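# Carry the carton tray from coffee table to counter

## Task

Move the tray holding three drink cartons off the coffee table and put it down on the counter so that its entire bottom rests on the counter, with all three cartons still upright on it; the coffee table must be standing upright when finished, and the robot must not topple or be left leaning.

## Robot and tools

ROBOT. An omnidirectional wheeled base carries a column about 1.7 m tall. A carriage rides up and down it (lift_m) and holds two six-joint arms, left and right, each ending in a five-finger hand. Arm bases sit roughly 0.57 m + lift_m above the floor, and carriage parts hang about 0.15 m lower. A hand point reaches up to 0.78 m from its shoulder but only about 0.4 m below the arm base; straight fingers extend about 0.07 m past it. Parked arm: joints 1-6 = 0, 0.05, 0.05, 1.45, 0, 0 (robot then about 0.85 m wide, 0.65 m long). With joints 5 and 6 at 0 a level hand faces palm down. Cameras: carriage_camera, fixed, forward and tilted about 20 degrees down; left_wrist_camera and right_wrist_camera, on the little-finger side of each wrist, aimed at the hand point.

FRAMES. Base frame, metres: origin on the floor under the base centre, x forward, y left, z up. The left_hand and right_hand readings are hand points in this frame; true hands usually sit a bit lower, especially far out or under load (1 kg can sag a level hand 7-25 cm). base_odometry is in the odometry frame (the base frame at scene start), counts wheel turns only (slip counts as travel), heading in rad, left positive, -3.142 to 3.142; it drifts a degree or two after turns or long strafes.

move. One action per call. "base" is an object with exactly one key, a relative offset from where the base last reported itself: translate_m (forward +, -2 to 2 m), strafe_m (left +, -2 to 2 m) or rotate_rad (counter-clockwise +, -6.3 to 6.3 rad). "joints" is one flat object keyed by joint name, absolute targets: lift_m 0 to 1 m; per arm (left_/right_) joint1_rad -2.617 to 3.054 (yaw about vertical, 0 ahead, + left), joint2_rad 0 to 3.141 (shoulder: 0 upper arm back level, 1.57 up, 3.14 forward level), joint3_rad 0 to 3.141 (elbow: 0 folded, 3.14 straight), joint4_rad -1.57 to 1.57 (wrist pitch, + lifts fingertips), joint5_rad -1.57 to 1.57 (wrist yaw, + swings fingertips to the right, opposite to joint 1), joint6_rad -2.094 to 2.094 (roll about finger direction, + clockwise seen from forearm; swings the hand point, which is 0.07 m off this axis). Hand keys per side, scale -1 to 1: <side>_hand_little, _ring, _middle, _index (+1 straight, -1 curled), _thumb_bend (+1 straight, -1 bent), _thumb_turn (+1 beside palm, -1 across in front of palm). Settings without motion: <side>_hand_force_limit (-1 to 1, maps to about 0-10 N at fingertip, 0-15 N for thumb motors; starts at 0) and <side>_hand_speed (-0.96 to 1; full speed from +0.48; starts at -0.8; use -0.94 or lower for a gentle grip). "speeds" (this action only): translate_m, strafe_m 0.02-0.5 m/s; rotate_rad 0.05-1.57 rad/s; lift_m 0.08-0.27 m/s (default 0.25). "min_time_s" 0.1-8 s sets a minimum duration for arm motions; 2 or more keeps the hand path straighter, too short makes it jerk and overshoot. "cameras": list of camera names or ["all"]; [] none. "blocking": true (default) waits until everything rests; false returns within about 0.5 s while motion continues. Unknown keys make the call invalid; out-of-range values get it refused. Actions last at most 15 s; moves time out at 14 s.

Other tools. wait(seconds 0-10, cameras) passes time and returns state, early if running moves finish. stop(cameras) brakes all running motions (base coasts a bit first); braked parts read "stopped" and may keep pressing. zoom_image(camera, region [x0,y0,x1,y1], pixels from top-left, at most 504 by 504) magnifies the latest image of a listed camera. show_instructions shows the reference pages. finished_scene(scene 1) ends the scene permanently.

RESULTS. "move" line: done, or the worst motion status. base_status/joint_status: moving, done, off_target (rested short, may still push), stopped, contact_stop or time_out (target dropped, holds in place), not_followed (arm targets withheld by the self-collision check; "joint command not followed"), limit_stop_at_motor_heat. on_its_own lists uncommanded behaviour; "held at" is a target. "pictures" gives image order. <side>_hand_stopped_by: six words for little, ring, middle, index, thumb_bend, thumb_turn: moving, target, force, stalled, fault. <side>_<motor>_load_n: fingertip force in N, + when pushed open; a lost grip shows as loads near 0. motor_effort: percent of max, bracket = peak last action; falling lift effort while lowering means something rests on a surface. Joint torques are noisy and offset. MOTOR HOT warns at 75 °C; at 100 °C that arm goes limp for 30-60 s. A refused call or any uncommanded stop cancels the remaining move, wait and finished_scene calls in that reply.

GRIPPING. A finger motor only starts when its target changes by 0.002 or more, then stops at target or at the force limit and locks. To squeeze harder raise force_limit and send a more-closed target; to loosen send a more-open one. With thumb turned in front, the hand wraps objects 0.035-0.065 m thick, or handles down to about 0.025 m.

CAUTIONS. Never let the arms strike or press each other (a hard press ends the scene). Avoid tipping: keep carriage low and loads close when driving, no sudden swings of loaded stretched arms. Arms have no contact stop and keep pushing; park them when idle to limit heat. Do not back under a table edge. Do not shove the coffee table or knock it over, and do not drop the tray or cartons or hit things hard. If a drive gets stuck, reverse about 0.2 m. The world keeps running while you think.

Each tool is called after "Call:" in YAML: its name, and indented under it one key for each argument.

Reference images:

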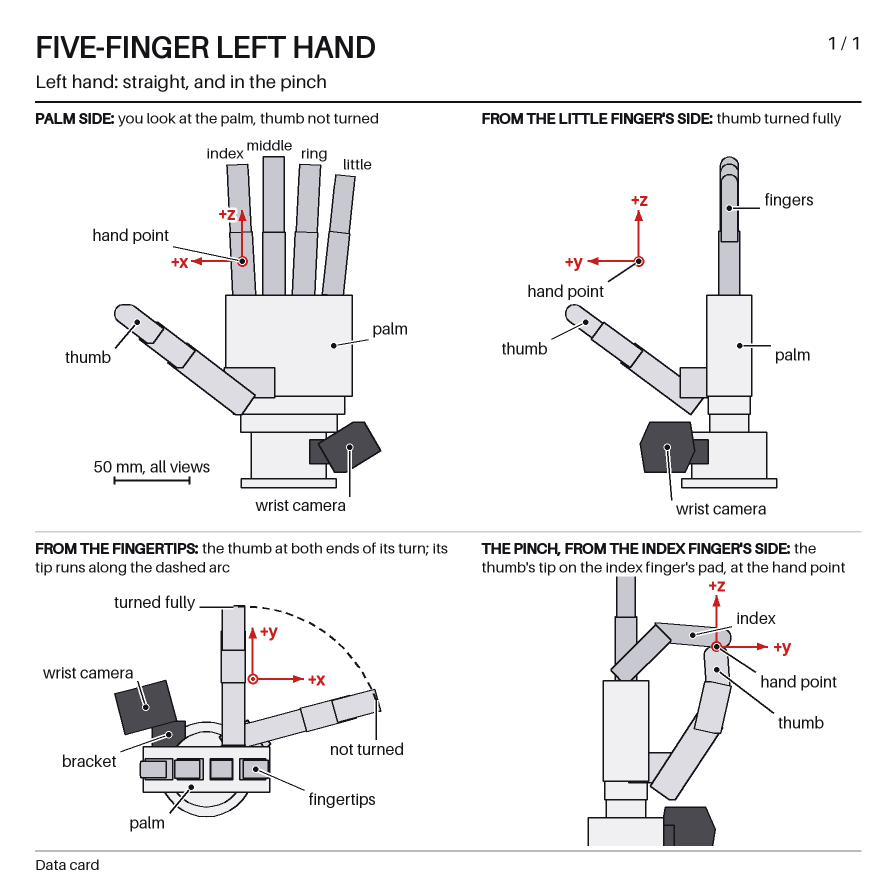

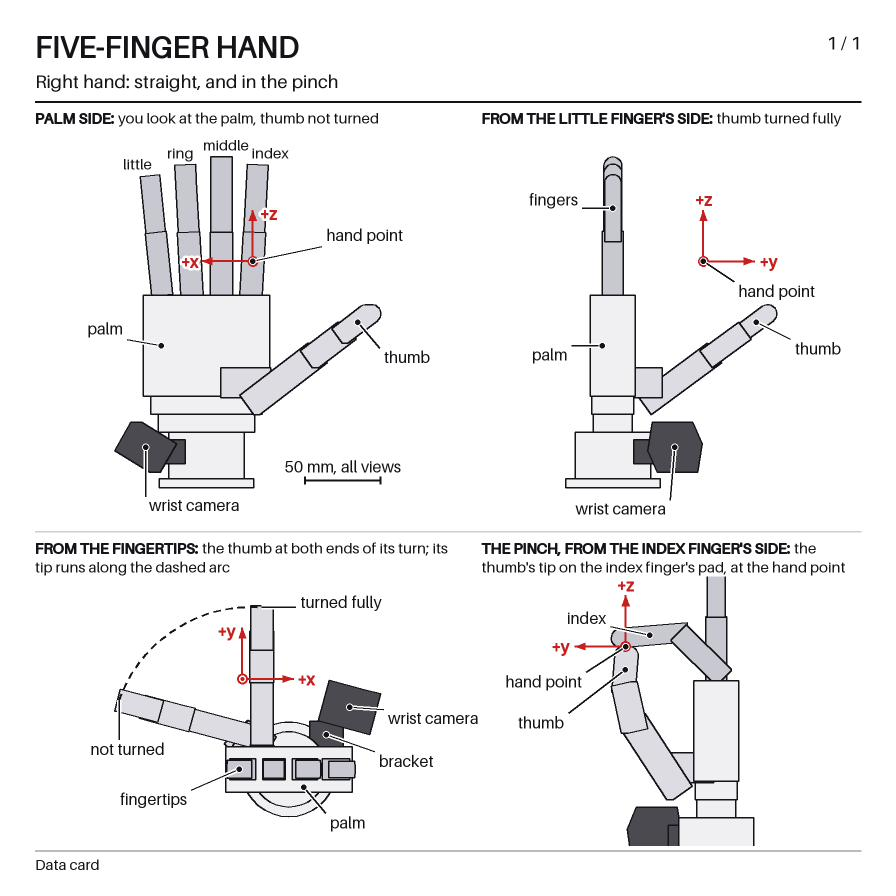

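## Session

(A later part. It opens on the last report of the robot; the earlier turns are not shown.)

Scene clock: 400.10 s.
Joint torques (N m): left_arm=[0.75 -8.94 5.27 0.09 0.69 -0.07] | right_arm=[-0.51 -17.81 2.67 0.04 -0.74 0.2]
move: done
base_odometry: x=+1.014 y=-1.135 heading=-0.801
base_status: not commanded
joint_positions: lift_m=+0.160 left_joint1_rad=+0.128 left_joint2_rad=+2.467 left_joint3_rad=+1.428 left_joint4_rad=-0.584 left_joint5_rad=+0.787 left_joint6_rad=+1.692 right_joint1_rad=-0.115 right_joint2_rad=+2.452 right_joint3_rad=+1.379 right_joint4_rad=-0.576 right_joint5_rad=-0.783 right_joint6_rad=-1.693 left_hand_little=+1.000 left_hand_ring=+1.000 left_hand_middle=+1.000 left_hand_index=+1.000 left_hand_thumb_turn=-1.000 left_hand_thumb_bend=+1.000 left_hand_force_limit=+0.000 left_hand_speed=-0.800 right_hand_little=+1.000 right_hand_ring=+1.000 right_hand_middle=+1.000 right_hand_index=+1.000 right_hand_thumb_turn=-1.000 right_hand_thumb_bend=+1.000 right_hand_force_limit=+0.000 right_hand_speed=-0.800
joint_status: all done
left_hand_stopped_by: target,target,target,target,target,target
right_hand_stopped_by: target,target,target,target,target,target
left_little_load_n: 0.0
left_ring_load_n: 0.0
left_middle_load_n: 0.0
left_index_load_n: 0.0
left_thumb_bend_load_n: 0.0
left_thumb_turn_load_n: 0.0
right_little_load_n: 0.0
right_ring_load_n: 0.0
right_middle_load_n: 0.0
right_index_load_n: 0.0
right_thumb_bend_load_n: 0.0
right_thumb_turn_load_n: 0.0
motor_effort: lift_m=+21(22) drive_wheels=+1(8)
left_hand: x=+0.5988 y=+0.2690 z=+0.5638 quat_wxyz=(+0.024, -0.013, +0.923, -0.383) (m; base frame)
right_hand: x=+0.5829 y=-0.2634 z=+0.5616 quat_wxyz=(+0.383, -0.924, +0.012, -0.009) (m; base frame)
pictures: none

Call:
move:
  joints: {"lift_m": 0.113, "left_hand_force_limit": -0.6, "right_hand_force_limit": -0.6}
  speeds: {"lift_m": 0.1}

Call:
move:
  joints: {"left_hand_index": 0.15, "left_hand_middle": 0.15, "left_hand_ring": 0.15, "right_hand_index": 0.15, "right_hand_middle": 0.15, "right_hand_ring": 0.15}
  cameras: ["all"]

Call:
zoom_image:
  camera: "right_wrist_camera"
  region: [300, 0, 620, 400]

Call:
zoom_image:
  camera: "left_wrist_camera"
  region: [260, 0, 580, 400]

Scene clock: 406.10 s.
Joint torques (N m): left_arm=[0.75 -9.94 4.92 0.08 0.67 -0.07] | right_arm=[-0.57 -16.62 3.02 0.08 -0.73 0.2]
move: done
base_odometry: x=+1.014 y=-1.135 heading=-0.801
base_status: not commanded
joint_positions: lift_m=+0.113 left_joint1_rad=+0.128 left_joint2_rad=+2.478 left_joint3_rad=+1.433 left_joint4_rad=-0.584 left_joint5_rad=+0.789 left_joint6_rad=+1.692 right_joint1_rad=-0.115 right_joint2_rad=+2.441 right_joint3_rad=+1.376 right_joint4_rad=-0.579 right_joint5_rad=-0.783 right_joint6_rad=-1.693 left_hand_little=+1.000 left_hand_ring=+1.000 left_hand_middle=+1.000 left_hand_index=+1.000 left_hand_thumb_turn=-1.000 left_hand_thumb_bend=+1.000 left_hand_force_limit=-0.600 left_hand_speed=-0.800 right_hand_little=+1.000 right_hand_ring=+1.000 right_hand_middle=+1.000 right_hand_index=+1.000 right_hand_thumb_turn=-1.000 right_hand_thumb_bend=+1.000 right_hand_force_limit=-0.600 right_hand_speed=-0.800
joint_status: all done
left_hand_stopped_by: target,target,target,target,target,target
right_hand_stopped_by: target,target,target,target,target,target
left_little_load_n: 0.0
left_ring_load_n: 0.0
left_middle_load_n: 0.0
left_index_load_n: 0.0
left_thumb_bend_load_n: 0.0
left_thumb_turn_load_n: 0.0
right_little_load_n: 0.0
right_ring_load_n: 0.0
right_middle_load_n: 0.0
right_index_load_n: 0.0
right_thumb_bend_load_n: 0.0
right_thumb_turn_load_n: 0.0
motor_effort: lift_m=+21(22) drive_wheels=+3(7)
left_hand: x=+0.5982 y=+0.2686 z=+0.5141 quat_wxyz=(+0.021, -0.014, +0.923, -0.384) (m; base frame)
right_hand: x=+0.5836 y=-0.2633 z=+0.5180 quat_wxyz=(+0.383, -0.924, +0.011, -0.011) (m; base frame)
pictures: none

Scene clock: 408.10 s.
Joint torques (N m): left_arm=[0.75 -9.83 4.81 0.07 0.66 -0.07] | right_arm=[-0.58 -16.69 3.03 0.09 -0.53 0.19]
move: off_target
base_odometry: x=+1.014 y=-1.135 heading=-0.801
base_status: not commanded
joint_positions: lift_m=+0.113 left_joint1_rad=+0.128 left_joint2_rad=+2.478 left_joint3_rad=+1.433 left_joint4_rad=-0.584 left_joint5_rad=+0.789 left_joint6_rad=+1.692 right_joint1_rad=-0.114 right_joint2_rad=+2.441 right_joint3_rad=+1.376 right_joint4_rad=-0.579 right_joint5_rad=-0.805 right_joint6_rad=-1.692 left_hand_little=+1.000 left_hand_ring=+0.150 left_hand_middle=+0.150 left_hand_index=+0.150 left_hand_thumb_turn=-1.000 left_hand_thumb_bend=+1.000 left_hand_force_limit=-0.600 left_hand_speed=-0.800 right_hand_little=+1.000 right_hand_ring=+0.188 right_hand_middle=+0.171 right_hand_index=+0.188 right_hand_thumb_turn=-1.000 right_hand_thumb_bend=+1.000 right_hand_force_limit=-0.600 right_hand_speed=-0.800
joint_status: right_hand_ring off_target (ended at +0.188, target +0.150); right_hand_middle off_target (ended at +0.171, target +0.150); right_hand_index off_target (ended at +0.188, target +0.150); the others done
left_hand_stopped_by: target,target,target,target,target,target
right_hand_stopped_by: target,force,force,force,target,target
left_little_load_n: 0.0
left_ring_load_n: 0.0
left_middle_load_n: 0.0
left_index_load_n: 0.0
left_thumb_bend_load_n: 0.0
left_thumb_turn_load_n: 0.0
right_little_load_n: 0.0
right_ring_load_n: 0.0
right_middle_load_n: 3.0
right_index_load_n: 0.0
right_thumb_bend_load_n: 0.0
right_thumb_turn_load_n: 0.0
motor_effort: lift_m=+21(21) drive_wheels=+5(8)
left_hand: x=+0.5982 y=+0.2686 z=+0.5141 quat_wxyz=(+0.021, -0.014, +0.923, -0.384) (m; base frame)
right_hand: x=+0.5839 y=-0.2591 z=+0.5201 quat_wxyz=(+0.393, -0.920, +0.011, -0.012) (m; base frame)
pictures: carriage_camera, left_wrist_camera, right_wrist_camera
camera_calibration:
carriage_camera: T_world_to_cam=[[0.0246766, -0.998743, -0.0436271, 0.0427203], [-0.331413, 0.0329997, -0.942908, 1.07288], [0.943163, 0.0377264, -0.330182, 0.243889], [0, 0, 0, 1]] pos_world=[0.124484, -0.00193908, 1.09402]
left_wrist_camera: T_world_to_cam=[[-0.262326, -0.683985, 0.680698, -0.0104374], [-0.852982, 0.494207, 0.167873, 0.292952], [-0.451229, -0.536585, -0.71307, 0.895301], [0, 0, 0, 1]] pos_world=[0.65113, 0.328487, 0.596338]
right_wrist_camera: T_world_to_cam=[[0.26122, -0.656383, -0.707761, 0.0437513], [-0.855313, -0.497265, 0.14549, 0.297568], [-0.447442, 0.567352, -0.691308, 0.885942], [0, 0, 0, 1]] pos_world=[0.639493, -0.325953, 0.600131]

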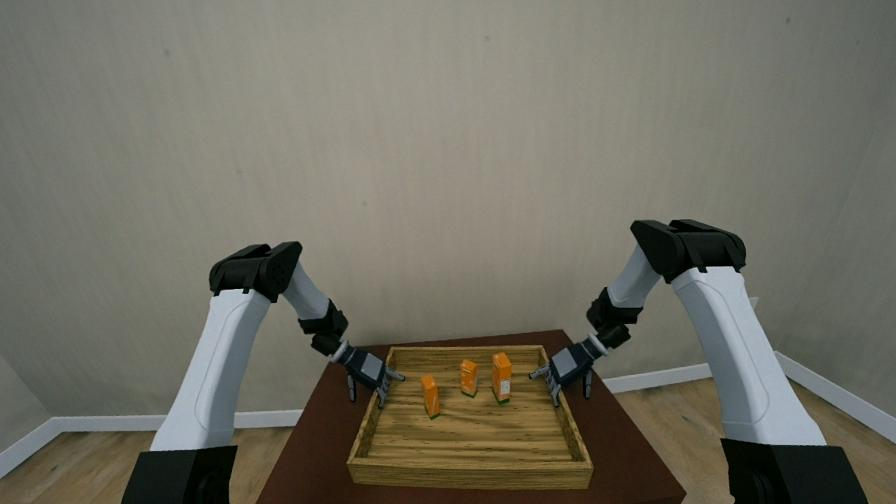

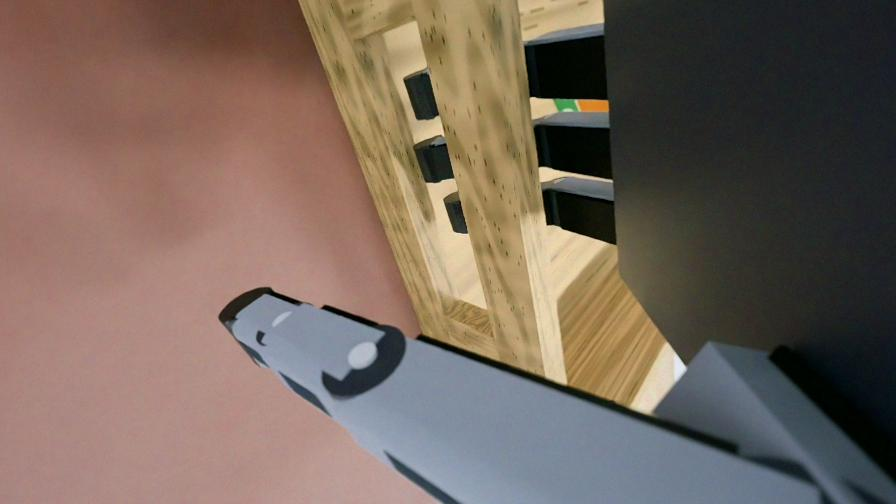

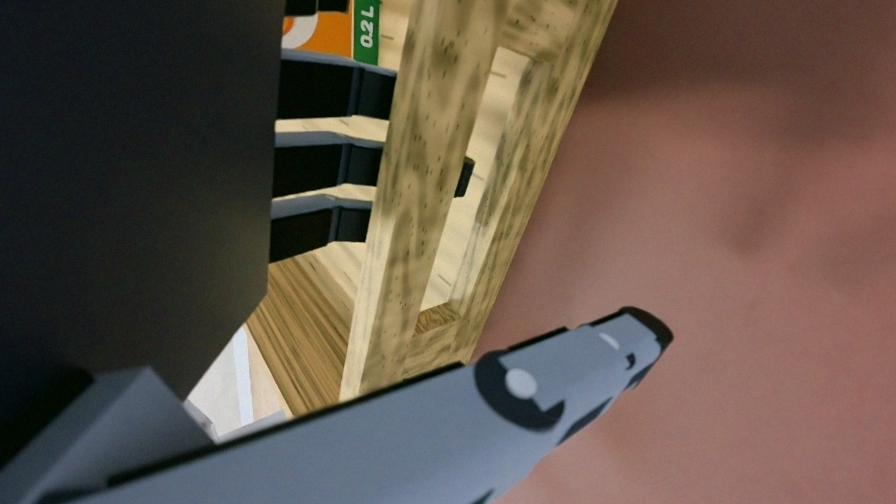

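Scaled by 1.260 from the camera's 896x504 image, which has a finer 1280x720 frame.

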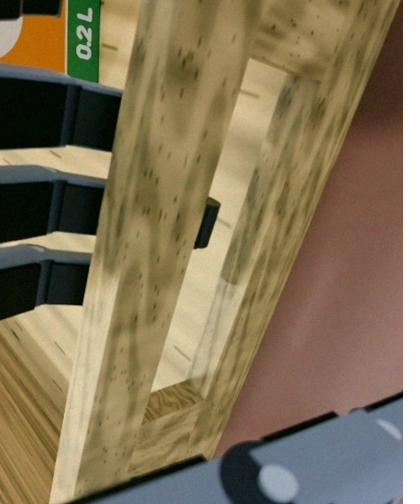

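Scaled by 1.260 from the camera's 896x504 image, which has a finer 1280x720 frame.

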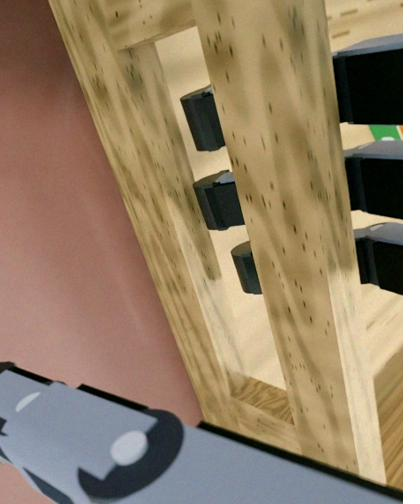

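Call:
move:
  joints: {"right_hand_index": 0.5, "right_hand_middle": 0.5, "right_hand_ring": 0.5}
  cameras: []

Call:
move:
  joints: {"right_joint2_rad": 2.435, "right_joint3_rad": 1.355}
  min_time_s: 1
  cameras: ["right_wrist_camera"]

Scene clock: 414.33 s.
Joint torques (N m): left_arm=[0.73 -9.84 4.81 0.08 0.66 -0.07] | right_arm=[-0.49 -16.72 3.03 0.09 -0.53 0.2]
move: done
base_odometry: x=+1.014 y=-1.135 heading=-0.801
base_status: not commanded
joint_positions: lift_m=+0.113 left_joint1_rad=+0.128 left_joint2_rad=+2.478 left_joint3_rad=+1.433 left_joint4_rad=-0.584 left_joint5_rad=+0.789 left_joint6_rad=+1.692 right_joint1_rad=-0.115 right_joint2_rad=+2.441 right_joint3_rad=+1.376 right_joint4_rad=-0.579 right_joint5_rad=-0.805 right_joint6_rad=-1.692 left_hand_little=+1.000 left_hand_ring=+0.150 left_hand_middle=+0.150 left_hand_index=+0.150 left_hand_thumb_turn=-1.000 left_hand_thumb_bend=+1.000 left_hand_force_limit=-0.600 left_hand_speed=-0.800 right_hand_little=+1.000 right_hand_ring=+0.500 right_hand_middle=+0.500 right_hand_index=+0.500 right_hand_thumb_turn=-1.000 right_hand_thumb_bend=+1.000 right_hand_force_limit=-0.600 right_hand_speed=-0.800
joint_status: all done
left_hand_stopped_by: target,target,target,target,target,target
right_hand_stopped_by: target,target,target,target,target,target
left_little_load_n: 0.0
left_ring_load_n: 0.0
left_middle_load_n: 0.0
left_index_load_n: 0.0
left_thumb_bend_load_n: 0.0
left_thumb_turn_load_n: 0.0
right_little_load_n: 0.0
right_ring_load_n: -0.5
right_middle_load_n: 0.0
right_index_load_n: 0.0
right_thumb_bend_load_n: 0.0
right_thumb_turn_load_n: 0.0
motor_effort: lift_m=+21(21) drive_wheels=-4(7)
left_hand: x=+0.5982 y=+0.2686 z=+0.5141 quat_wxyz=(+0.021, -0.014, +0.923, -0.384) (m; base frame)
right_hand: x=+0.5840 y=-0.2595 z=+0.5201 quat_wxyz=(+0.393, -0.920, +0.012, -0.012) (m; base frame)
pictures: none
No camera images: "cameras" was empty.

Scene clock: 415.63 s.
Joint torques (N m): left_arm=[0.75 -9.84 4.81 0.08 0.66 -0.07] | right_arm=[-0.53 -14.13 2.67 0.06 -0.53 0.2]
move: done
base_odometry: x=+1.014 y=-1.135 heading=-0.801
base_status: not commanded
joint_positions: lift_m=+0.113 left_joint1_rad=+0.128 left_joint2_rad=+2.478 left_joint3_rad=+1.433 left_joint4_rad=-0.584 left_joint5_rad=+0.789 left_joint6_rad=+1.692 right_joint1_rad=-0.115 right_joint2_rad=+2.441 right_joint3_rad=+1.364 right_joint4_rad=-0.579 right_joint5_rad=-0.805 right_joint6_rad=-1.692 left_hand_little=+1.000 left_hand_ring=+0.150 left_hand_middle=+0.150 left_hand_index=+0.150 left_hand_thumb_turn=-1.000 left_hand_thumb_bend=+1.000 left_hand_force_limit=-0.600 left_hand_speed=-0.800 right_hand_little=+1.000 right_hand_ring=+0.500 right_hand_middle=+0.500 right_hand_index=+0.500 right_hand_thumb_turn=-1.000 right_hand_thumb_bend=+1.000 right_hand_force_limit=-0.600 right_hand_speed=-0.800
joint_status: all done
left_hand_stopped_by: target,target,target,target,target,target
right_hand_stopped_by: target,target,target,target,target,target
left_little_load_n: 0.0
left_ring_load_n: 0.0
left_middle_load_n: 0.0
left_index_load_n: 0.0
left_thumb_bend_load_n: 0.0
left_thumb_turn_load_n: 0.0
right_little_load_n: 0.0
right_ring_load_n: 0.0
right_middle_load_n: 0.0
right_index_load_n: 0.0
right_thumb_bend_load_n: 0.0
right_thumb_turn_load_n: 0.0
motor_effort: lift_m=+21(21) drive_wheels=-2(6)
left_hand: x=+0.5982 y=+0.2686 z=+0.5141 quat_wxyz=(+0.021, -0.014, +0.923, -0.384) (m; base frame)
right_hand: x=+0.5790 y=-0.2589 z=+0.5186 quat_wxyz=(+0.393, -0.919, +0.014, -0.007) (m; base frame)
pictures: right_wrist_camera
camera_calibration:
right_wrist_camera: T_world_to_cam=[[0.252395, -0.65574, -0.711549, 0.0513257], [-0.85415, -0.496516, 0.154597, 0.288463], [-0.454671, 0.56875, -0.685418, 0.884116], [0, 0, 0, 1]] pos_world=[0.635418, -0.325958, 0.597915]

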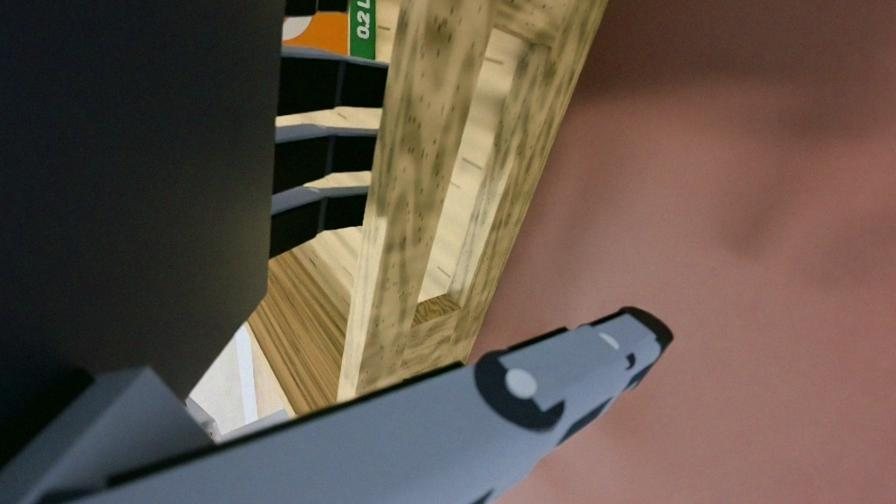

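Call:
move:
  joints: {"right_joint2_rad": 2.47, "right_joint5_rad": -0.765}
  min_time_s: 1

Call:
move:
  joints: {"right_hand_index": 0.15, "right_hand_middle": 0.15, "right_hand_ring": 0.15}
  cameras: ["right_wrist_camera"]

Scene clock: 419.97 s.
Joint torques (N m): left_arm=[0.75 -9.81 4.81 0.08 0.66 -0.07] | right_arm=[-0.5 -10.61 2.67 0.06 -0.47 0.19]
move: done
base_odometry: x=+1.014 y=-1.135 heading=-0.801
base_status: not commanded
joint_positions: lift_m=+0.113 left_joint1_rad=+0.128 left_joint2_rad=+2.478 left_joint3_rad=+1.433 left_joint4_rad=-0.584 left_joint5_rad=+0.789 left_joint6_rad=+1.692 right_joint1_rad=-0.115 right_joint2_rad=+2.441 right_joint3_rad=+1.364 right_joint4_rad=-0.579 right_joint5_rad=-0.784 right_joint6_rad=-1.692 left_hand_little=+1.000 left_hand_ring=+0.150 left_hand_middle=+0.150 left_hand_index=+0.150 left_hand_thumb_turn=-1.000 left_hand_thumb_bend=+1.000 left_hand_force_limit=-0.600 left_hand_speed=-0.800 right_hand_little=+1.000 right_hand_ring=+0.500 right_hand_middle=+0.500 right_hand_index=+0.500 right_hand_thumb_turn=-1.000 right_hand_thumb_bend=+1.000 right_hand_force_limit=-0.600 right_hand_speed=-0.800
joint_status: all done
left_hand_stopped_by: target,target,target,target,target,target
right_hand_stopped_by: target,target,target,target,target,target
left_little_load_n: 0.0
left_ring_load_n: 0.0
left_middle_load_n: 0.0
left_index_load_n: 0.0
left_thumb_bend_load_n: 0.0
left_thumb_turn_load_n: 0.0
right_little_load_n: 0.0
right_ring_load_n: 0.0
right_middle_load_n: 0.0
right_index_load_n: 0.0
right_thumb_bend_load_n: 0.0
right_thumb_turn_load_n: 0.0
motor_effort: lift_m=+21(21) drive_wheels=-2(6)
left_hand: x=+0.5982 y=+0.2686 z=+0.5141 quat_wxyz=(+0.021, -0.014, +0.923, -0.384) (m; base frame)
right_hand: x=+0.5784 y=-0.2626 z=+0.5166 quat_wxyz=(+0.384, -0.923, +0.014, -0.006) (m; base frame)
pictures: none

Scene clock: 420.90 s.
Joint torques (N m): left_arm=[0.75 -9.84 4.81 0.08 0.66 -0.07] | right_arm=[-0.7 -11.12 2.66 0.06 -0.4 0.19]
move: off_target
base_odometry: x=+1.014 y=-1.135 heading=-0.801
base_status: not commanded
joint_positions: lift_m=+0.113 left_joint1_rad=+0.128 left_joint2_rad=+2.478 left_joint3_rad=+1.433 left_joint4_rad=-0.584 left_joint5_rad=+0.789 left_joint6_rad=+1.692 right_joint1_rad=-0.115 right_joint2_rad=+2.446 right_joint3_rad=+1.364 right_joint4_rad=-0.579 right_joint5_rad=-0.790 right_joint6_rad=-1.692 left_hand_little=+1.000 left_hand_ring=+0.150 left_hand_middle=+0.150 left_hand_index=+0.150 left_hand_thumb_turn=-1.000 left_hand_thumb_bend=+1.000 left_hand_force_limit=-0.600 left_hand_speed=-0.800 right_hand_little=+1.000 right_hand_ring=+0.188 right_hand_middle=+0.188 right_hand_index=+0.207 right_hand_thumb_turn=-1.000 right_hand_thumb_bend=+1.000 right_hand_force_limit=-0.600 right_hand_speed=-0.800
joint_status: right_hand_ring off_target (ended at +0.188, target +0.150); right_hand_middle off_target (ended at +0.188, target +0.150); right_hand_index off_target (ended at +0.207, target +0.150)
left_hand_stopped_by: target,target,target,target,target,target
right_hand_stopped_by: target,force,force,force,target,target
left_little_load_n: 0.0
left_ring_load_n: 0.0
left_middle_load_n: 0.0
left_index_load_n: 0.0
left_thumb_bend_load_n: 0.0
left_thumb_turn_load_n: 0.0
right_little_load_n: 0.0
right_ring_load_n: 1.5
right_middle_load_n: 1.0
right_index_load_n: 0.0
right_thumb_bend_load_n: 0.0
right_thumb_turn_load_n: 0.0
motor_effort: lift_m=+21(21) drive_wheels=-2(6)
left_hand: x=+0.5982 y=+0.2686 z=+0.5141 quat_wxyz=(+0.021, -0.014, +0.923, -0.384) (m; base frame)
right_hand: x=+0.5772 y=-0.2612 z=+0.5156 quat_wxyz=(+0.386, -0.922, +0.014, -0.004) (m; base frame)
pictures: right_wrist_camera
camera_calibration:
right_wrist_camera: T_world_to_cam=[[0.249096, -0.665485, -0.70362, 0.0433776], [-0.852038, -0.495974, 0.167454, 0.278495], [-0.460416, 0.557799, -0.690563, 0.885641], [0, 0, 0, 1]] pos_world=[0.634247, -0.327016, 0.595477]

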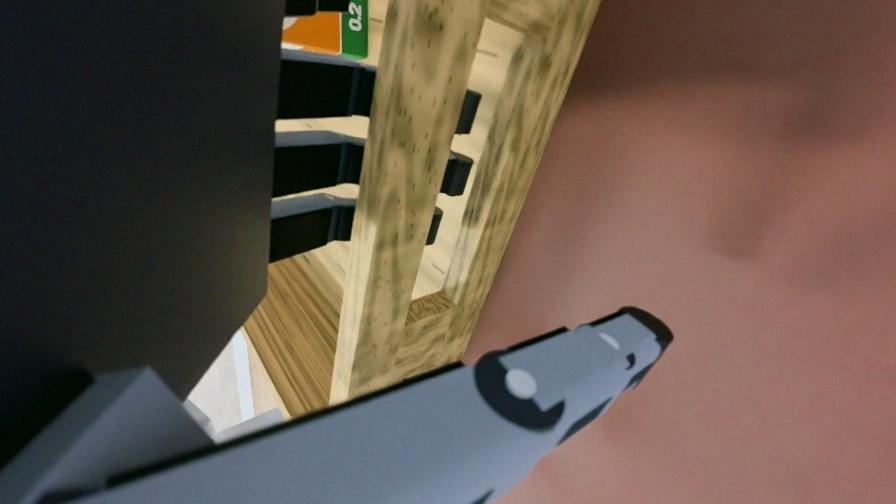

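Call:
move:
  joints: {"lift_m": 0.108}
  speeds: {"lift_m": 0.08}

Call:
move:
  joints: {"left_hand_index": 0.0, "left_hand_middle": 0.0, "left_hand_ring": 0.0, "right_hand_index": 0.0, "right_hand_middle": 0.0, "right_hand_ring": 0.0}
  cameras: ["left_wrist_camera", "right_wrist_camera"]

Scene clock: 425.67 s.
Joint torques (N m): left_arm=[0.75 -9.85 4.86 0.06 0.53 -0.06] | right_arm=[-0.61 -11.44 2.71 0.07 -0.4 0.19]
move: done
base_odometry: x=+1.014 y=-1.135 heading=-0.801
base_status: not commanded
joint_positions: lift_m=+0.108 left_joint1_rad=+0.128 left_joint2_rad=+2.478 left_joint3_rad=+1.435 left_joint4_rad=-0.584 left_joint5_rad=+0.802 left_joint6_rad=+1.691 right_joint1_rad=-0.115 right_joint2_rad=+2.449 right_joint3_rad=+1.363 right_joint4_rad=-0.580 right_joint5_rad=-0.789 right_joint6_rad=-1.692 left_hand_little=+1.000 left_hand_ring=+0.150 left_hand_middle=+0.150 left_hand_index=+0.150 left_hand_thumb_turn=-1.000 left_hand_thumb_bend=+1.000 left_hand_force_limit=-0.600 left_hand_speed=-0.800 right_hand_little=+1.000 right_hand_ring=+0.188 right_hand_middle=+0.188 right_hand_index=+0.207 right_hand_thumb_turn=-1.000 right_hand_thumb_bend=+1.000 right_hand_force_limit=-0.600 right_hand_speed=-0.800
joint_status: all done
left_hand_stopped_by: target,target,target,target,target,target
right_hand_stopped_by: target,force,force,force,target,target
left_little_load_n: 0.0
left_ring_load_n: 0.0
left_middle_load_n: 0.0
left_index_load_n: 0.0
left_thumb_bend_load_n: 0.0
left_thumb_turn_load_n: 0.0
right_little_load_n: 0.0
right_ring_load_n: 0.0
right_middle_load_n: -0.5
right_index_load_n: 0.0
right_thumb_bend_load_n: 0.0
right_thumb_turn_load_n: 0.0
motor_effort: lift_m=+21(21) drive_wheels=+2(6)
left_hand: x=+0.5991 y=+0.2662 z=+0.5106 quat_wxyz=(+0.023, -0.015, +0.920, -0.391) (m; base frame)
right_hand: x=+0.5757 y=-0.2612 z=+0.5094 quat_wxyz=(+0.386, -0.922, +0.015, -0.002) (m; base frame)
pictures: none

Scene clock: 426.43 s.
Joint torques (N m): left_arm=[0.77 -9.87 4.68 0.09 0.48 -0.06] | right_arm=[-0.79 -11.73 2.78 0.03 -0.33 0.19]
move: off_target
base_odometry: x=+1.014 y=-1.135 heading=-0.801
base_status: not commanded
joint_positions: lift_m=+0.108 left_joint1_rad=+0.128 left_joint2_rad=+2.478 left_joint3_rad=+1.435 left_joint4_rad=-0.584 left_joint5_rad=+0.807 left_joint6_rad=+1.691 right_joint1_rad=-0.113 right_joint2_rad=+2.452 right_joint3_rad=+1.362 right_joint4_rad=-0.578 right_joint5_rad=-0.797 right_joint6_rad=-1.692 left_hand_little=+1.000 left_hand_ring=+0.000 left_hand_middle=+0.000 left_hand_index=+0.000 left_hand_thumb_turn=-1.000 left_hand_thumb_bend=+1.000 left_hand_force_limit=-0.600 left_hand_speed=-0.800 right_hand_little=+1.000 right_hand_ring=+0.098 right_hand_middle=+0.116 right_hand_index=+0.099 right_hand_thumb_turn=-1.000 right_hand_thumb_bend=+1.000 right_hand_force_limit=-0.600 right_hand_speed=-0.800
joint_status: right_hand_ring off_target (ended at +0.098, target +0.000); right_hand_middle off_target (ended at +0.116, target +0.000); right_hand_index off_target (ended at +0.099, target +0.000); the others done
left_hand_stopped_by: target,target,target,target,target,target
right_hand_stopped_by: target,force,force,force,target,target
left_little_load_n: 0.0
left_ring_load_n: 0.0
left_middle_load_n: 0.0
left_index_load_n: 0.0
left_thumb_bend_load_n: 0.0
left_thumb_turn_load_n: 0.0
right_little_load_n: 0.0
right_ring_load_n: 0.5
right_middle_load_n: 0.0
right_index_load_n: 4.0
right_thumb_bend_load_n: -0.5
right_thumb_turn_load_n: 0.0
motor_effort: lift_m=+21(21) drive_wheels=+5(7)
left_hand: x=+0.5992 y=+0.2652 z=+0.5110 quat_wxyz=(+0.023, -0.014, +0.919, -0.393) (m; base frame)
right_hand: x=+0.5752 y=-0.2590 z=+0.5090 quat_wxyz=(+0.390, -0.921, +0.015, -0.001) (m; base frame)
pictures: left_wrist_camera, right_wrist_camera
camera_calibration:
left_wrist_camera: T_world_to_cam=[[-0.263609, -0.671652, 0.692383, -0.0188613], [-0.854066, 0.496174, 0.156152, 0.302163], [-0.448422, -0.550177, -0.704431, 0.889221], [0, 0, 0, 1]] pos_world=[0.651841, 0.326636, 0.592271]
right_wrist_camera: T_world_to_cam=[[0.245964, -0.65957, -0.71026, 0.0474838], [-0.850461, -0.498388, 0.168303, 0.277101], [-0.464992, 0.562652, -0.683524, 0.879334], [0, 0, 0, 1]] pos_world=[0.632868, -0.325337, 0.588135]

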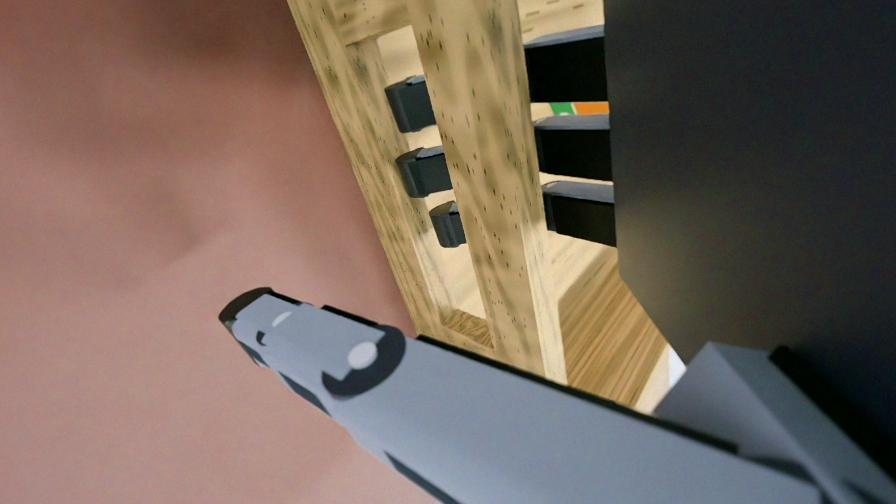

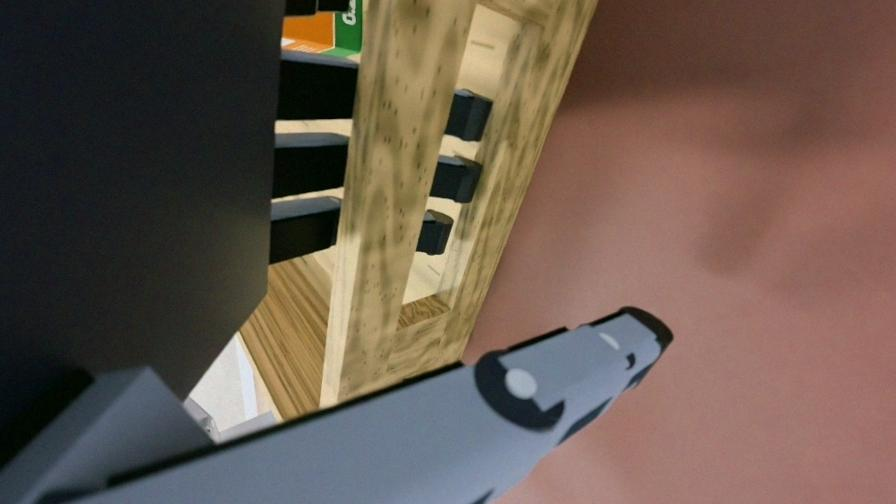

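Call:
move:
  joints: {"lift_m": 0.101}
  speeds: {"lift_m": 0.08}

Call:
move:
  joints: {"left_hand_index": -0.2, "left_hand_middle": -0.2, "left_hand_ring": -0.2, "right_hand_index": -0.2, "right_hand_middle": -0.2, "right_hand_ring": -0.2}
  cameras: ["left_wrist_camera", "right_wrist_camera"]

Scene clock: 430.90 s.
Joint torques (N m): left_arm=[0.01 -9.81 4.18 0.24 0.26 0] | right_arm=[0.1 -11.64 2.71 0.11 -0.11 0.17]
move: done
base_odometry: x=+1.014 y=-1.135 heading=-0.801
base_status: not commanded
joint_positions: lift_m=+0.102 left_joint1_rad=+0.135 left_joint2_rad=+2.477 left_joint3_rad=+1.441 left_joint4_rad=-0.599 left_joint5_rad=+0.830 left_joint6_rad=+1.686 right_joint1_rad=-0.123 right_joint2_rad=+2.451 right_joint3_rad=+1.363 right_joint4_rad=-0.588 right_joint5_rad=-0.825 right_joint6_rad=-1.690 left_hand_little=+1.000 left_hand_ring=+0.000 left_hand_middle=+0.000 left_hand_index=+0.000 left_hand_thumb_turn=-1.000 left_hand_thumb_bend=+1.000 left_hand_force_limit=-0.600 left_hand_speed=-0.800 right_hand_little=+1.000 right_hand_ring=+0.098 right_hand_middle=+0.115 right_hand_index=+0.098 right_hand_thumb_turn=-1.000 right_hand_thumb_bend=+1.000 right_hand_force_limit=-0.600 right_hand_speed=-0.800
joint_status: all done
left_hand_stopped_by: target,target,target,target,target,target
right_hand_stopped_by: target,force,force,force,target,target
left_little_load_n: 0.0
left_ring_load_n: 0.5
left_middle_load_n: -2.5
left_index_load_n: 0.0
left_thumb_bend_load_n: 0.0
left_thumb_turn_load_n: 0.0
right_little_load_n: 0.0
right_ring_load_n: 1.5
right_middle_load_n: -4.0
right_index_load_n: 0.5
right_thumb_bend_load_n: 0.0
right_thumb_turn_load_n: 0.0
motor_effort: lift_m=+18(19) drive_wheels=+4(6)
left_hand: x=+0.5993 y=+0.2639 z=+0.5085 quat_wxyz=(+0.021, -0.022, +0.914, -0.403) (m; base frame)
right_hand: x=+0.5744 y=-0.2572 z=+0.5060 quat_wxyz=(+0.403, -0.915, +0.023, +0.000) (m; base frame)
pictures: none

Scene clock: 431.57 s.
Joint torques (N m): left_arm=[0.77 -9.85 4.15 0.2 0.33 0] | right_arm=[-0.53 -11.6 2.7 0.12 -0.08 0.17]
move: off_target
base_odometry: x=+1.014 y=-1.135 heading=-0.801
base_status: not commanded
joint_positions: lift_m=+0.101 left_joint1_rad=+0.128 left_joint2_rad=+2.478 left_joint3_rad=+1.441 left_joint4_rad=-0.596 left_joint5_rad=+0.822 left_joint6_rad=+1.686 right_joint1_rad=-0.115 right_joint2_rad=+2.451 right_joint3_rad=+1.363 right_joint4_rad=-0.587 right_joint5_rad=-0.826 right_joint6_rad=-1.690 left_hand_little=+1.000 left_hand_ring=-0.090 left_hand_middle=-0.127 left_hand_index=-0.163 left_hand_thumb_turn=-1.000 left_hand_thumb_bend=+1.000 left_hand_force_limit=-0.600 left_hand_speed=-0.800 right_hand_little=+1.000 right_hand_ring=+0.008 right_hand_middle=-0.011 right_hand_index=+0.027 right_hand_thumb_turn=-1.000 right_hand_thumb_bend=+1.000 right_hand_force_limit=-0.600 right_hand_speed=-0.800
joint_status: left_hand_ring off_target (ended at -0.090, target -0.200); left_hand_middle off_target (ended at -0.127, target -0.200); left_hand_index off_target (ended at -0.163, target -0.200); right_hand_ring off_target (ended at +0.008, target -0.200); right_hand_middle off_target (ended at -0.011, target -0.200); right_hand_index off_target (ended at +0.027, target -0.200)
left_hand_stopped_by: target,force,force,force,target,target
right_hand_stopped_by: target,force,force,force,target,target
left_little_load_n: 0.0
left_ring_load_n: 0.0
left_middle_load_n: 0.0
left_index_load_n: 2.0
left_thumb_bend_load_n: 0.0
left_thumb_turn_load_n: 0.0
right_little_load_n: 0.0
right_ring_load_n: 0.0
right_middle_load_n: 2.5
right_index_load_n: 0.0
right_thumb_bend_load_n: 0.0
right_thumb_turn_load_n: 0.0
motor_effort: lift_m=+20(20) drive_wheels=+5(6)
left_hand: x=+0.5992 y=+0.2624 z=+0.5072 quat_wxyz=(+0.020, -0.018, +0.916, -0.400) (m; base frame)
right_hand: x=+0.5742 y=-0.2545 z=+0.5059 quat_wxyz=(+0.404, -0.915, +0.019, +0.001) (m; base frame)
pictures: left_wrist_camera, right_wrist_camera
camera_calibration:
left_wrist_camera: T_world_to_cam=[[-0.255743, -0.661938, 0.704581, -0.0314688], [-0.855227, 0.494731, 0.154366, 0.306195], [-0.450758, -0.563098, -0.692631, 0.883871], [0, 0, 0, 1]] pos_world=[0.652231, 0.325392, 0.587103]
right_wrist_camera: T_world_to_cam=[[0.236694, -0.640032, -0.730983, 0.0691778], [-0.853015, -0.497071, 0.159016, 0.285474], [-0.465125, 0.585901, -0.66361, 0.870111], [0, 0, 0, 1]] pos_world=[0.63185, -0.323622, 0.582587]

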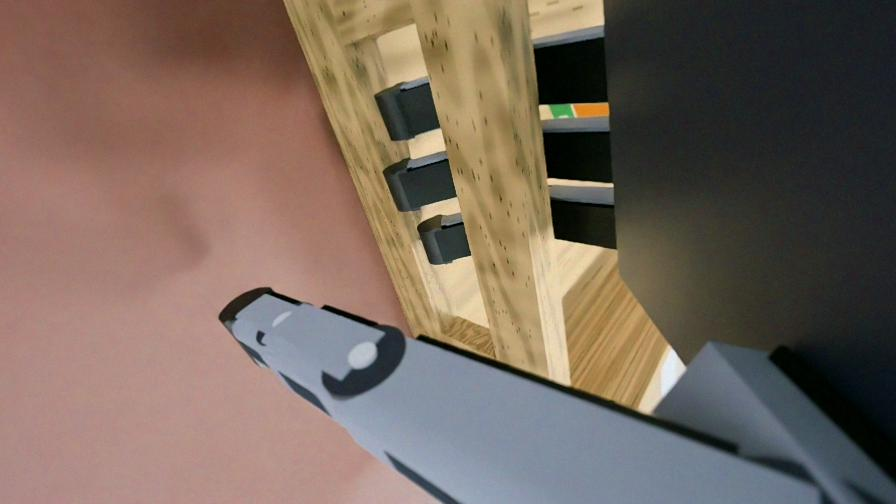

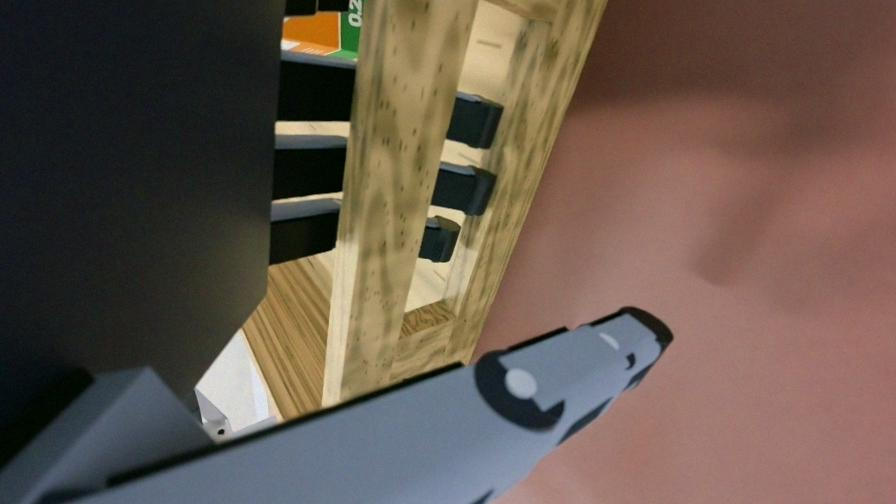

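Call:
move:
  joints: {"lift_m": 0.098, "left_hand_force_limit": -0.3, "right_hand_force_limit": -0.3, "left_hand_index": -0.3, "left_hand_middle": -0.3, "left_hand_ring": -0.3, "right_hand_index": -0.3, "right_hand_middle": -0.3, "right_hand_ring": -0.3}
  speeds: {"lift_m": 0.08}
  cameras: ["all"]

Scene clock: 441.60 s.
Joint torques (N m): left_arm=[1.51 -10.19 4.14 0.14 0.32 0] | right_arm=[-1.11 -11.75 2.73 0.09 -0.04 0.17]
move: off_target
base_odometry: x=+1.014 y=-1.135 heading=-0.801
base_status: not commanded
joint_positions: lift_m=+0.098 left_joint1_rad=+0.120 left_joint2_rad=+2.482 left_joint3_rad=+1.441 left_joint4_rad=-0.590 left_joint5_rad=+0.823 left_joint6_rad=+1.686 right_joint1_rad=-0.109 right_joint2_rad=+2.453 right_joint3_rad=+1.363 right_joint4_rad=-0.585 right_joint5_rad=-0.829 right_joint6_rad=-1.690 left_hand_little=+1.000 left_hand_ring=-0.290 left_hand_middle=-0.290 left_hand_index=-0.235 left_hand_thumb_turn=-1.000 left_hand_thumb_bend=+1.000 left_hand_force_limit=-0.300 left_hand_speed=-0.800 right_hand_little=+1.000 right_hand_ring=-0.136 right_hand_middle=-0.082 right_hand_index=-0.099 right_hand_thumb_turn=-1.000 right_hand_thumb_bend=+1.000 right_hand_force_limit=-0.300 right_hand_speed=-0.800
joint_status: left_hand_index off_target (ended at -0.235, target -0.300); right_hand_ring off_target (ended at -0.136, target -0.300); right_hand_middle off_target (ended at -0.082, target -0.300); right_hand_index off_target (ended at -0.099, target -0.300); the others done
left_hand_stopped_by: target,force,force,force,target,target
right_hand_stopped_by: target,force,force,force,target,target
left_little_load_n: 0.0
left_ring_load_n: 3.5
left_middle_load_n: 0.0
left_index_load_n: 0.0
left_thumb_bend_load_n: 0.0
left_thumb_turn_load_n: 0.0
right_little_load_n: 0.0
right_ring_load_n: 4.5
right_middle_load_n: -1.5
right_index_load_n: 1.5
right_thumb_bend_load_n: 0.0
right_thumb_turn_load_n: 0.5
motor_effort: lift_m=+20(21) drive_wheels=-4(6)
left_hand: x=+0.5992 y=+0.2595 z=+0.5025 quat_wxyz=(+0.020, -0.014, +0.916, -0.400) (m; base frame)
right_hand: x=+0.5739 y=-0.2515 z=+0.5026 quat_wxyz=(+0.405, -0.914, +0.016, +0.002) (m; base frame)
pictures: carriage_camera, left_wrist_camera, right_wrist_camera
camera_calibration:
carriage_camera: T_world_to_cam=[[0.0246766, -0.998743, -0.0436271, 0.0420703], [-0.331413, 0.0329997, -0.942908, 1.05883], [0.943163, 0.0377264, -0.330182, 0.23897], [0, 0, 0, 1]] pos_world=[0.124484, -0.00193908, 1.07912]
left_wrist_camera: T_world_to_cam=[[-0.262099, -0.659618, 0.704421, -0.0268431], [-0.851763, 0.501256, 0.152452, 0.305539], [-0.453655, -0.560042, -0.693217, 0.880207], [0, 0, 0, 1]] pos_world=[0.652521, 0.322093, 0.582503]
right_wrist_camera: T_world_to_cam=[[0.241414, -0.635993, -0.732961, 0.0680167], [-0.849883, -0.503147, 0.156659, 0.285121], [-0.468421, 0.585111, -0.661987, 0.866913], [0, 0, 0, 1]] pos_world=[0.63198, -0.320525, 0.579072]

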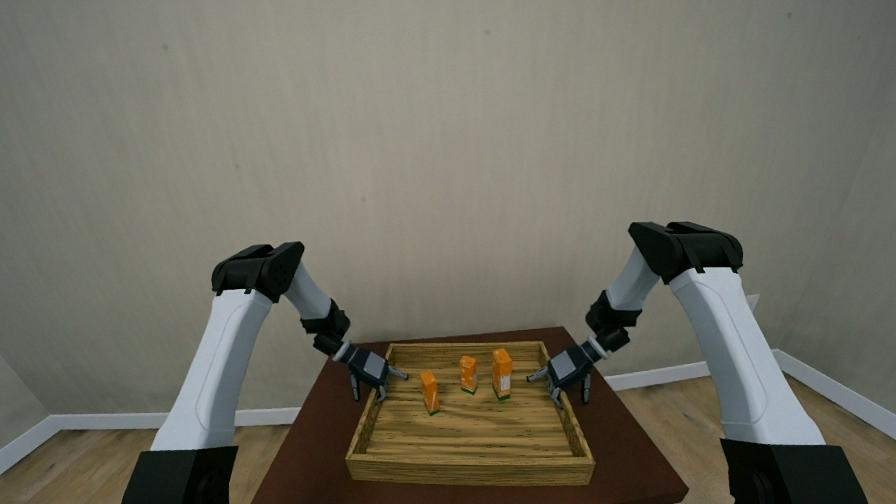

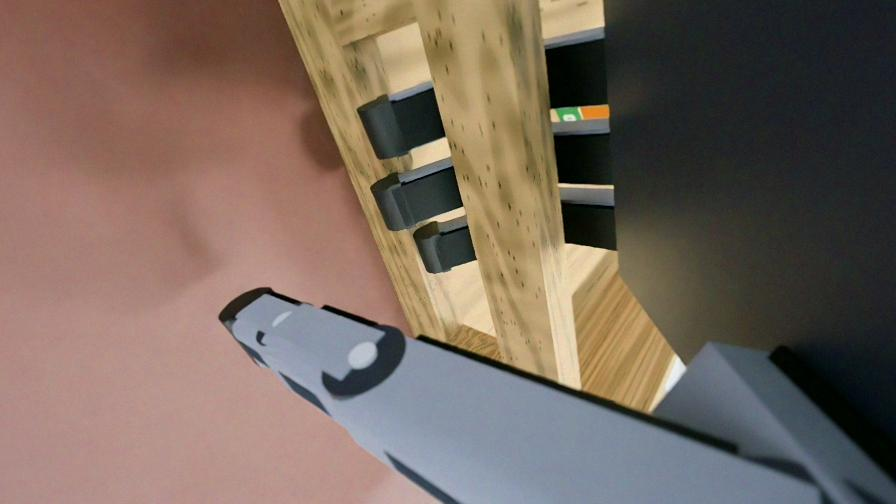

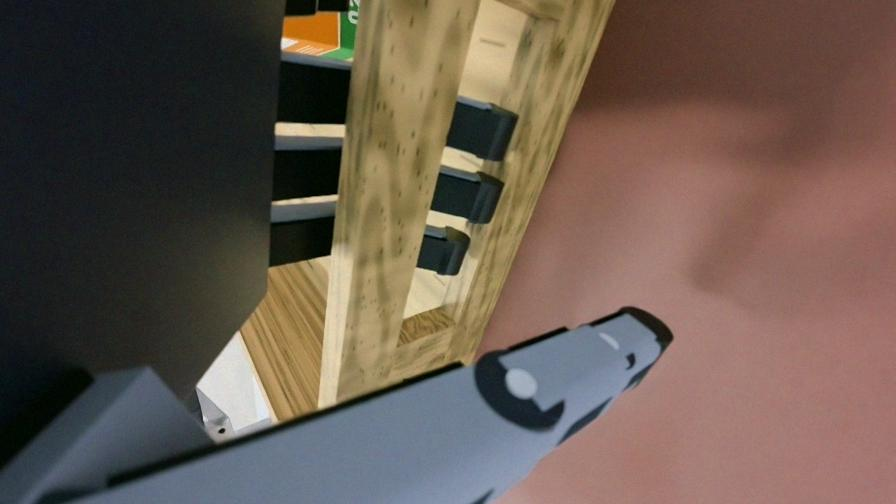

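Call:
move:
  joints: {"lift_m": 0.12}
  speeds: {"lift_m": 0.08}
  cameras: ["all"]

Scene clock: 443.90 s.
Joint torques (N m): left_arm=[2.47 -12.16 3.93 0.11 0.4 0] | right_arm=[-1.32 -13.45 3.56 -0.11 -0.28 0.22]
move: done
base_odometry: x=+1.014 y=-1.135 heading=-0.801
base_status: not commanded
joint_positions: lift_m=+0.120 left_joint1_rad=+0.110 left_joint2_rad=+2.504 left_joint3_rad=+1.441 left_joint4_rad=-0.590 left_joint5_rad=+0.816 left_joint6_rad=+1.686 right_joint1_rad=-0.107 right_joint2_rad=+2.472 right_joint3_rad=+1.351 right_joint4_rad=-0.570 right_joint5_rad=-0.802 right_joint6_rad=-1.689 left_hand_little=+1.000 left_hand_ring=-0.290 left_hand_middle=-0.290 left_hand_index=-0.235 left_hand_thumb_turn=-1.000 left_hand_thumb_bend=+1.000 left_hand_force_limit=-0.300 left_hand_speed=-0.800 right_hand_little=+1.000 right_hand_ring=-0.136 right_hand_middle=-0.082 right_hand_index=-0.099 right_hand_thumb_turn=-1.000 right_hand_thumb_bend=+1.000 right_hand_force_limit=-0.300 right_hand_speed=-0.800
joint_status: all done
left_hand_stopped_by: target,force,force,force,target,target
right_hand_stopped_by: target,force,force,force,target,target
left_little_load_n: 0.0
left_ring_load_n: 4.0
left_middle_load_n: 2.5
left_index_load_n: 0.0
left_thumb_bend_load_n: 0.0
left_thumb_turn_load_n: 0.0
right_little_load_n: 0.0
right_ring_load_n: 4.0
right_middle_load_n: 0.0
right_index_load_n: 3.5
right_thumb_bend_load_n: 0.0
right_thumb_turn_load_n: 0.0
motor_effort: lift_m=+26(30) drive_wheels=+6(6)
left_hand: x=+0.5923 y=+0.2565 z=+0.5154 quat_wxyz=(+0.007, -0.014, +0.917, -0.398) (m; base frame)
right_hand: x=+0.5666 y=-0.2552 z=+0.5131 quat_wxyz=(+0.393, -0.919, +0.018, +0.011) (m; base frame)
pictures: carriage_camera, left_wrist_camera, right_wrist_camera
camera_calibration:
carriage_camera: T_world_to_cam=[[0.0246766, -0.998743, -0.0436271, 0.0429995], [-0.331413, 0.0329997, -0.942908, 1.07891], [0.943163, 0.0377264, -0.330182, 0.246003], [0, 0, 0, 1]] pos_world=[0.124484, -0.00193908, 1.10042]
left_wrist_camera: T_world_to_cam=[[-0.252135, -0.659953, 0.707736, -0.0473514], [-0.842839, 0.509102, 0.174463, 0.280541], [-0.475447, -0.552519, -0.684597, 0.890797], [0, 0, 0, 1]] pos_world=[0.648039, 0.318109, 0.594405]
right_wrist_camera: T_world_to_cam=[[0.230623, -0.653312, -0.721108, 0.0708215], [-0.844795, -0.502173, 0.18478, 0.258252], [-0.48284, 0.566574, -0.667727, 0.878986], [0, 0, 0, 1]] pos_world=[0.626247, -0.322055, 0.590273]

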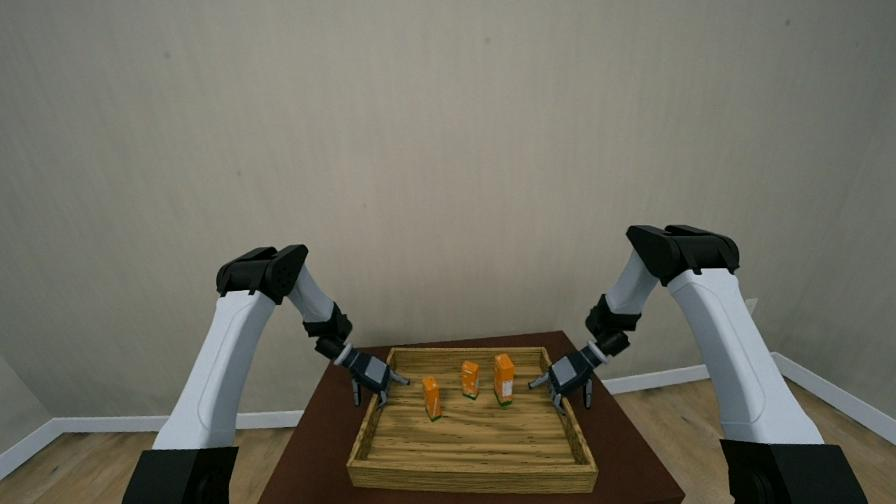

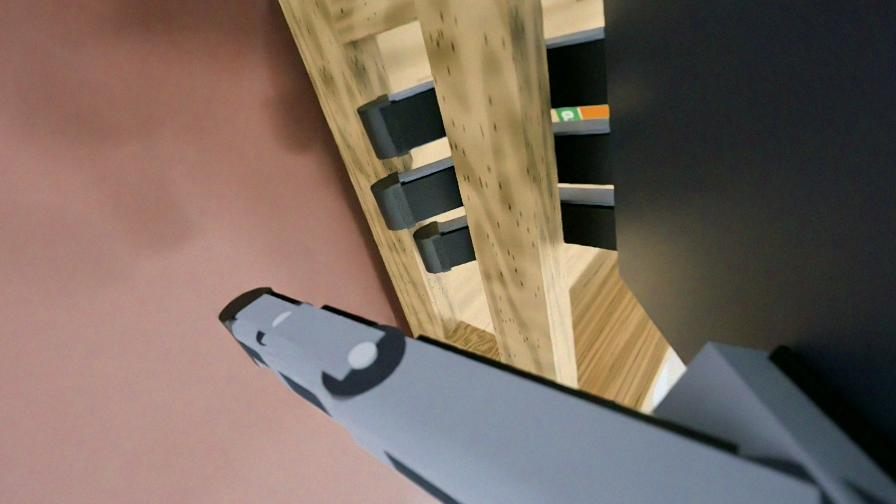

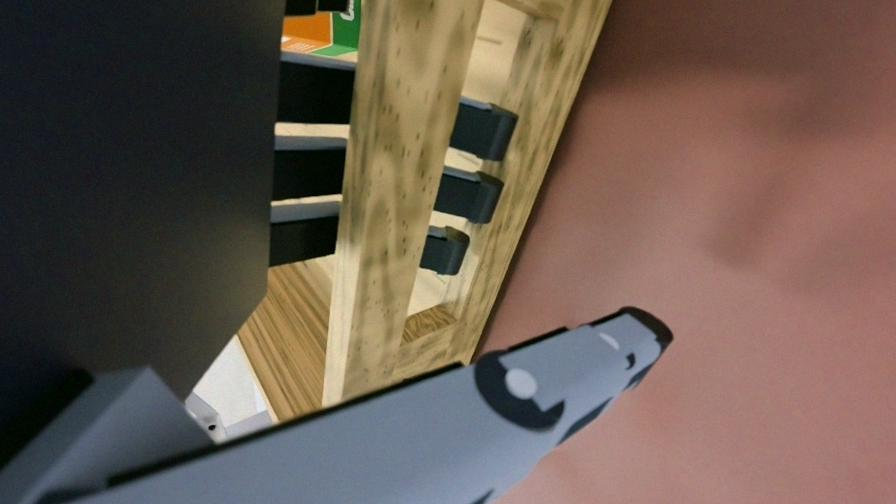

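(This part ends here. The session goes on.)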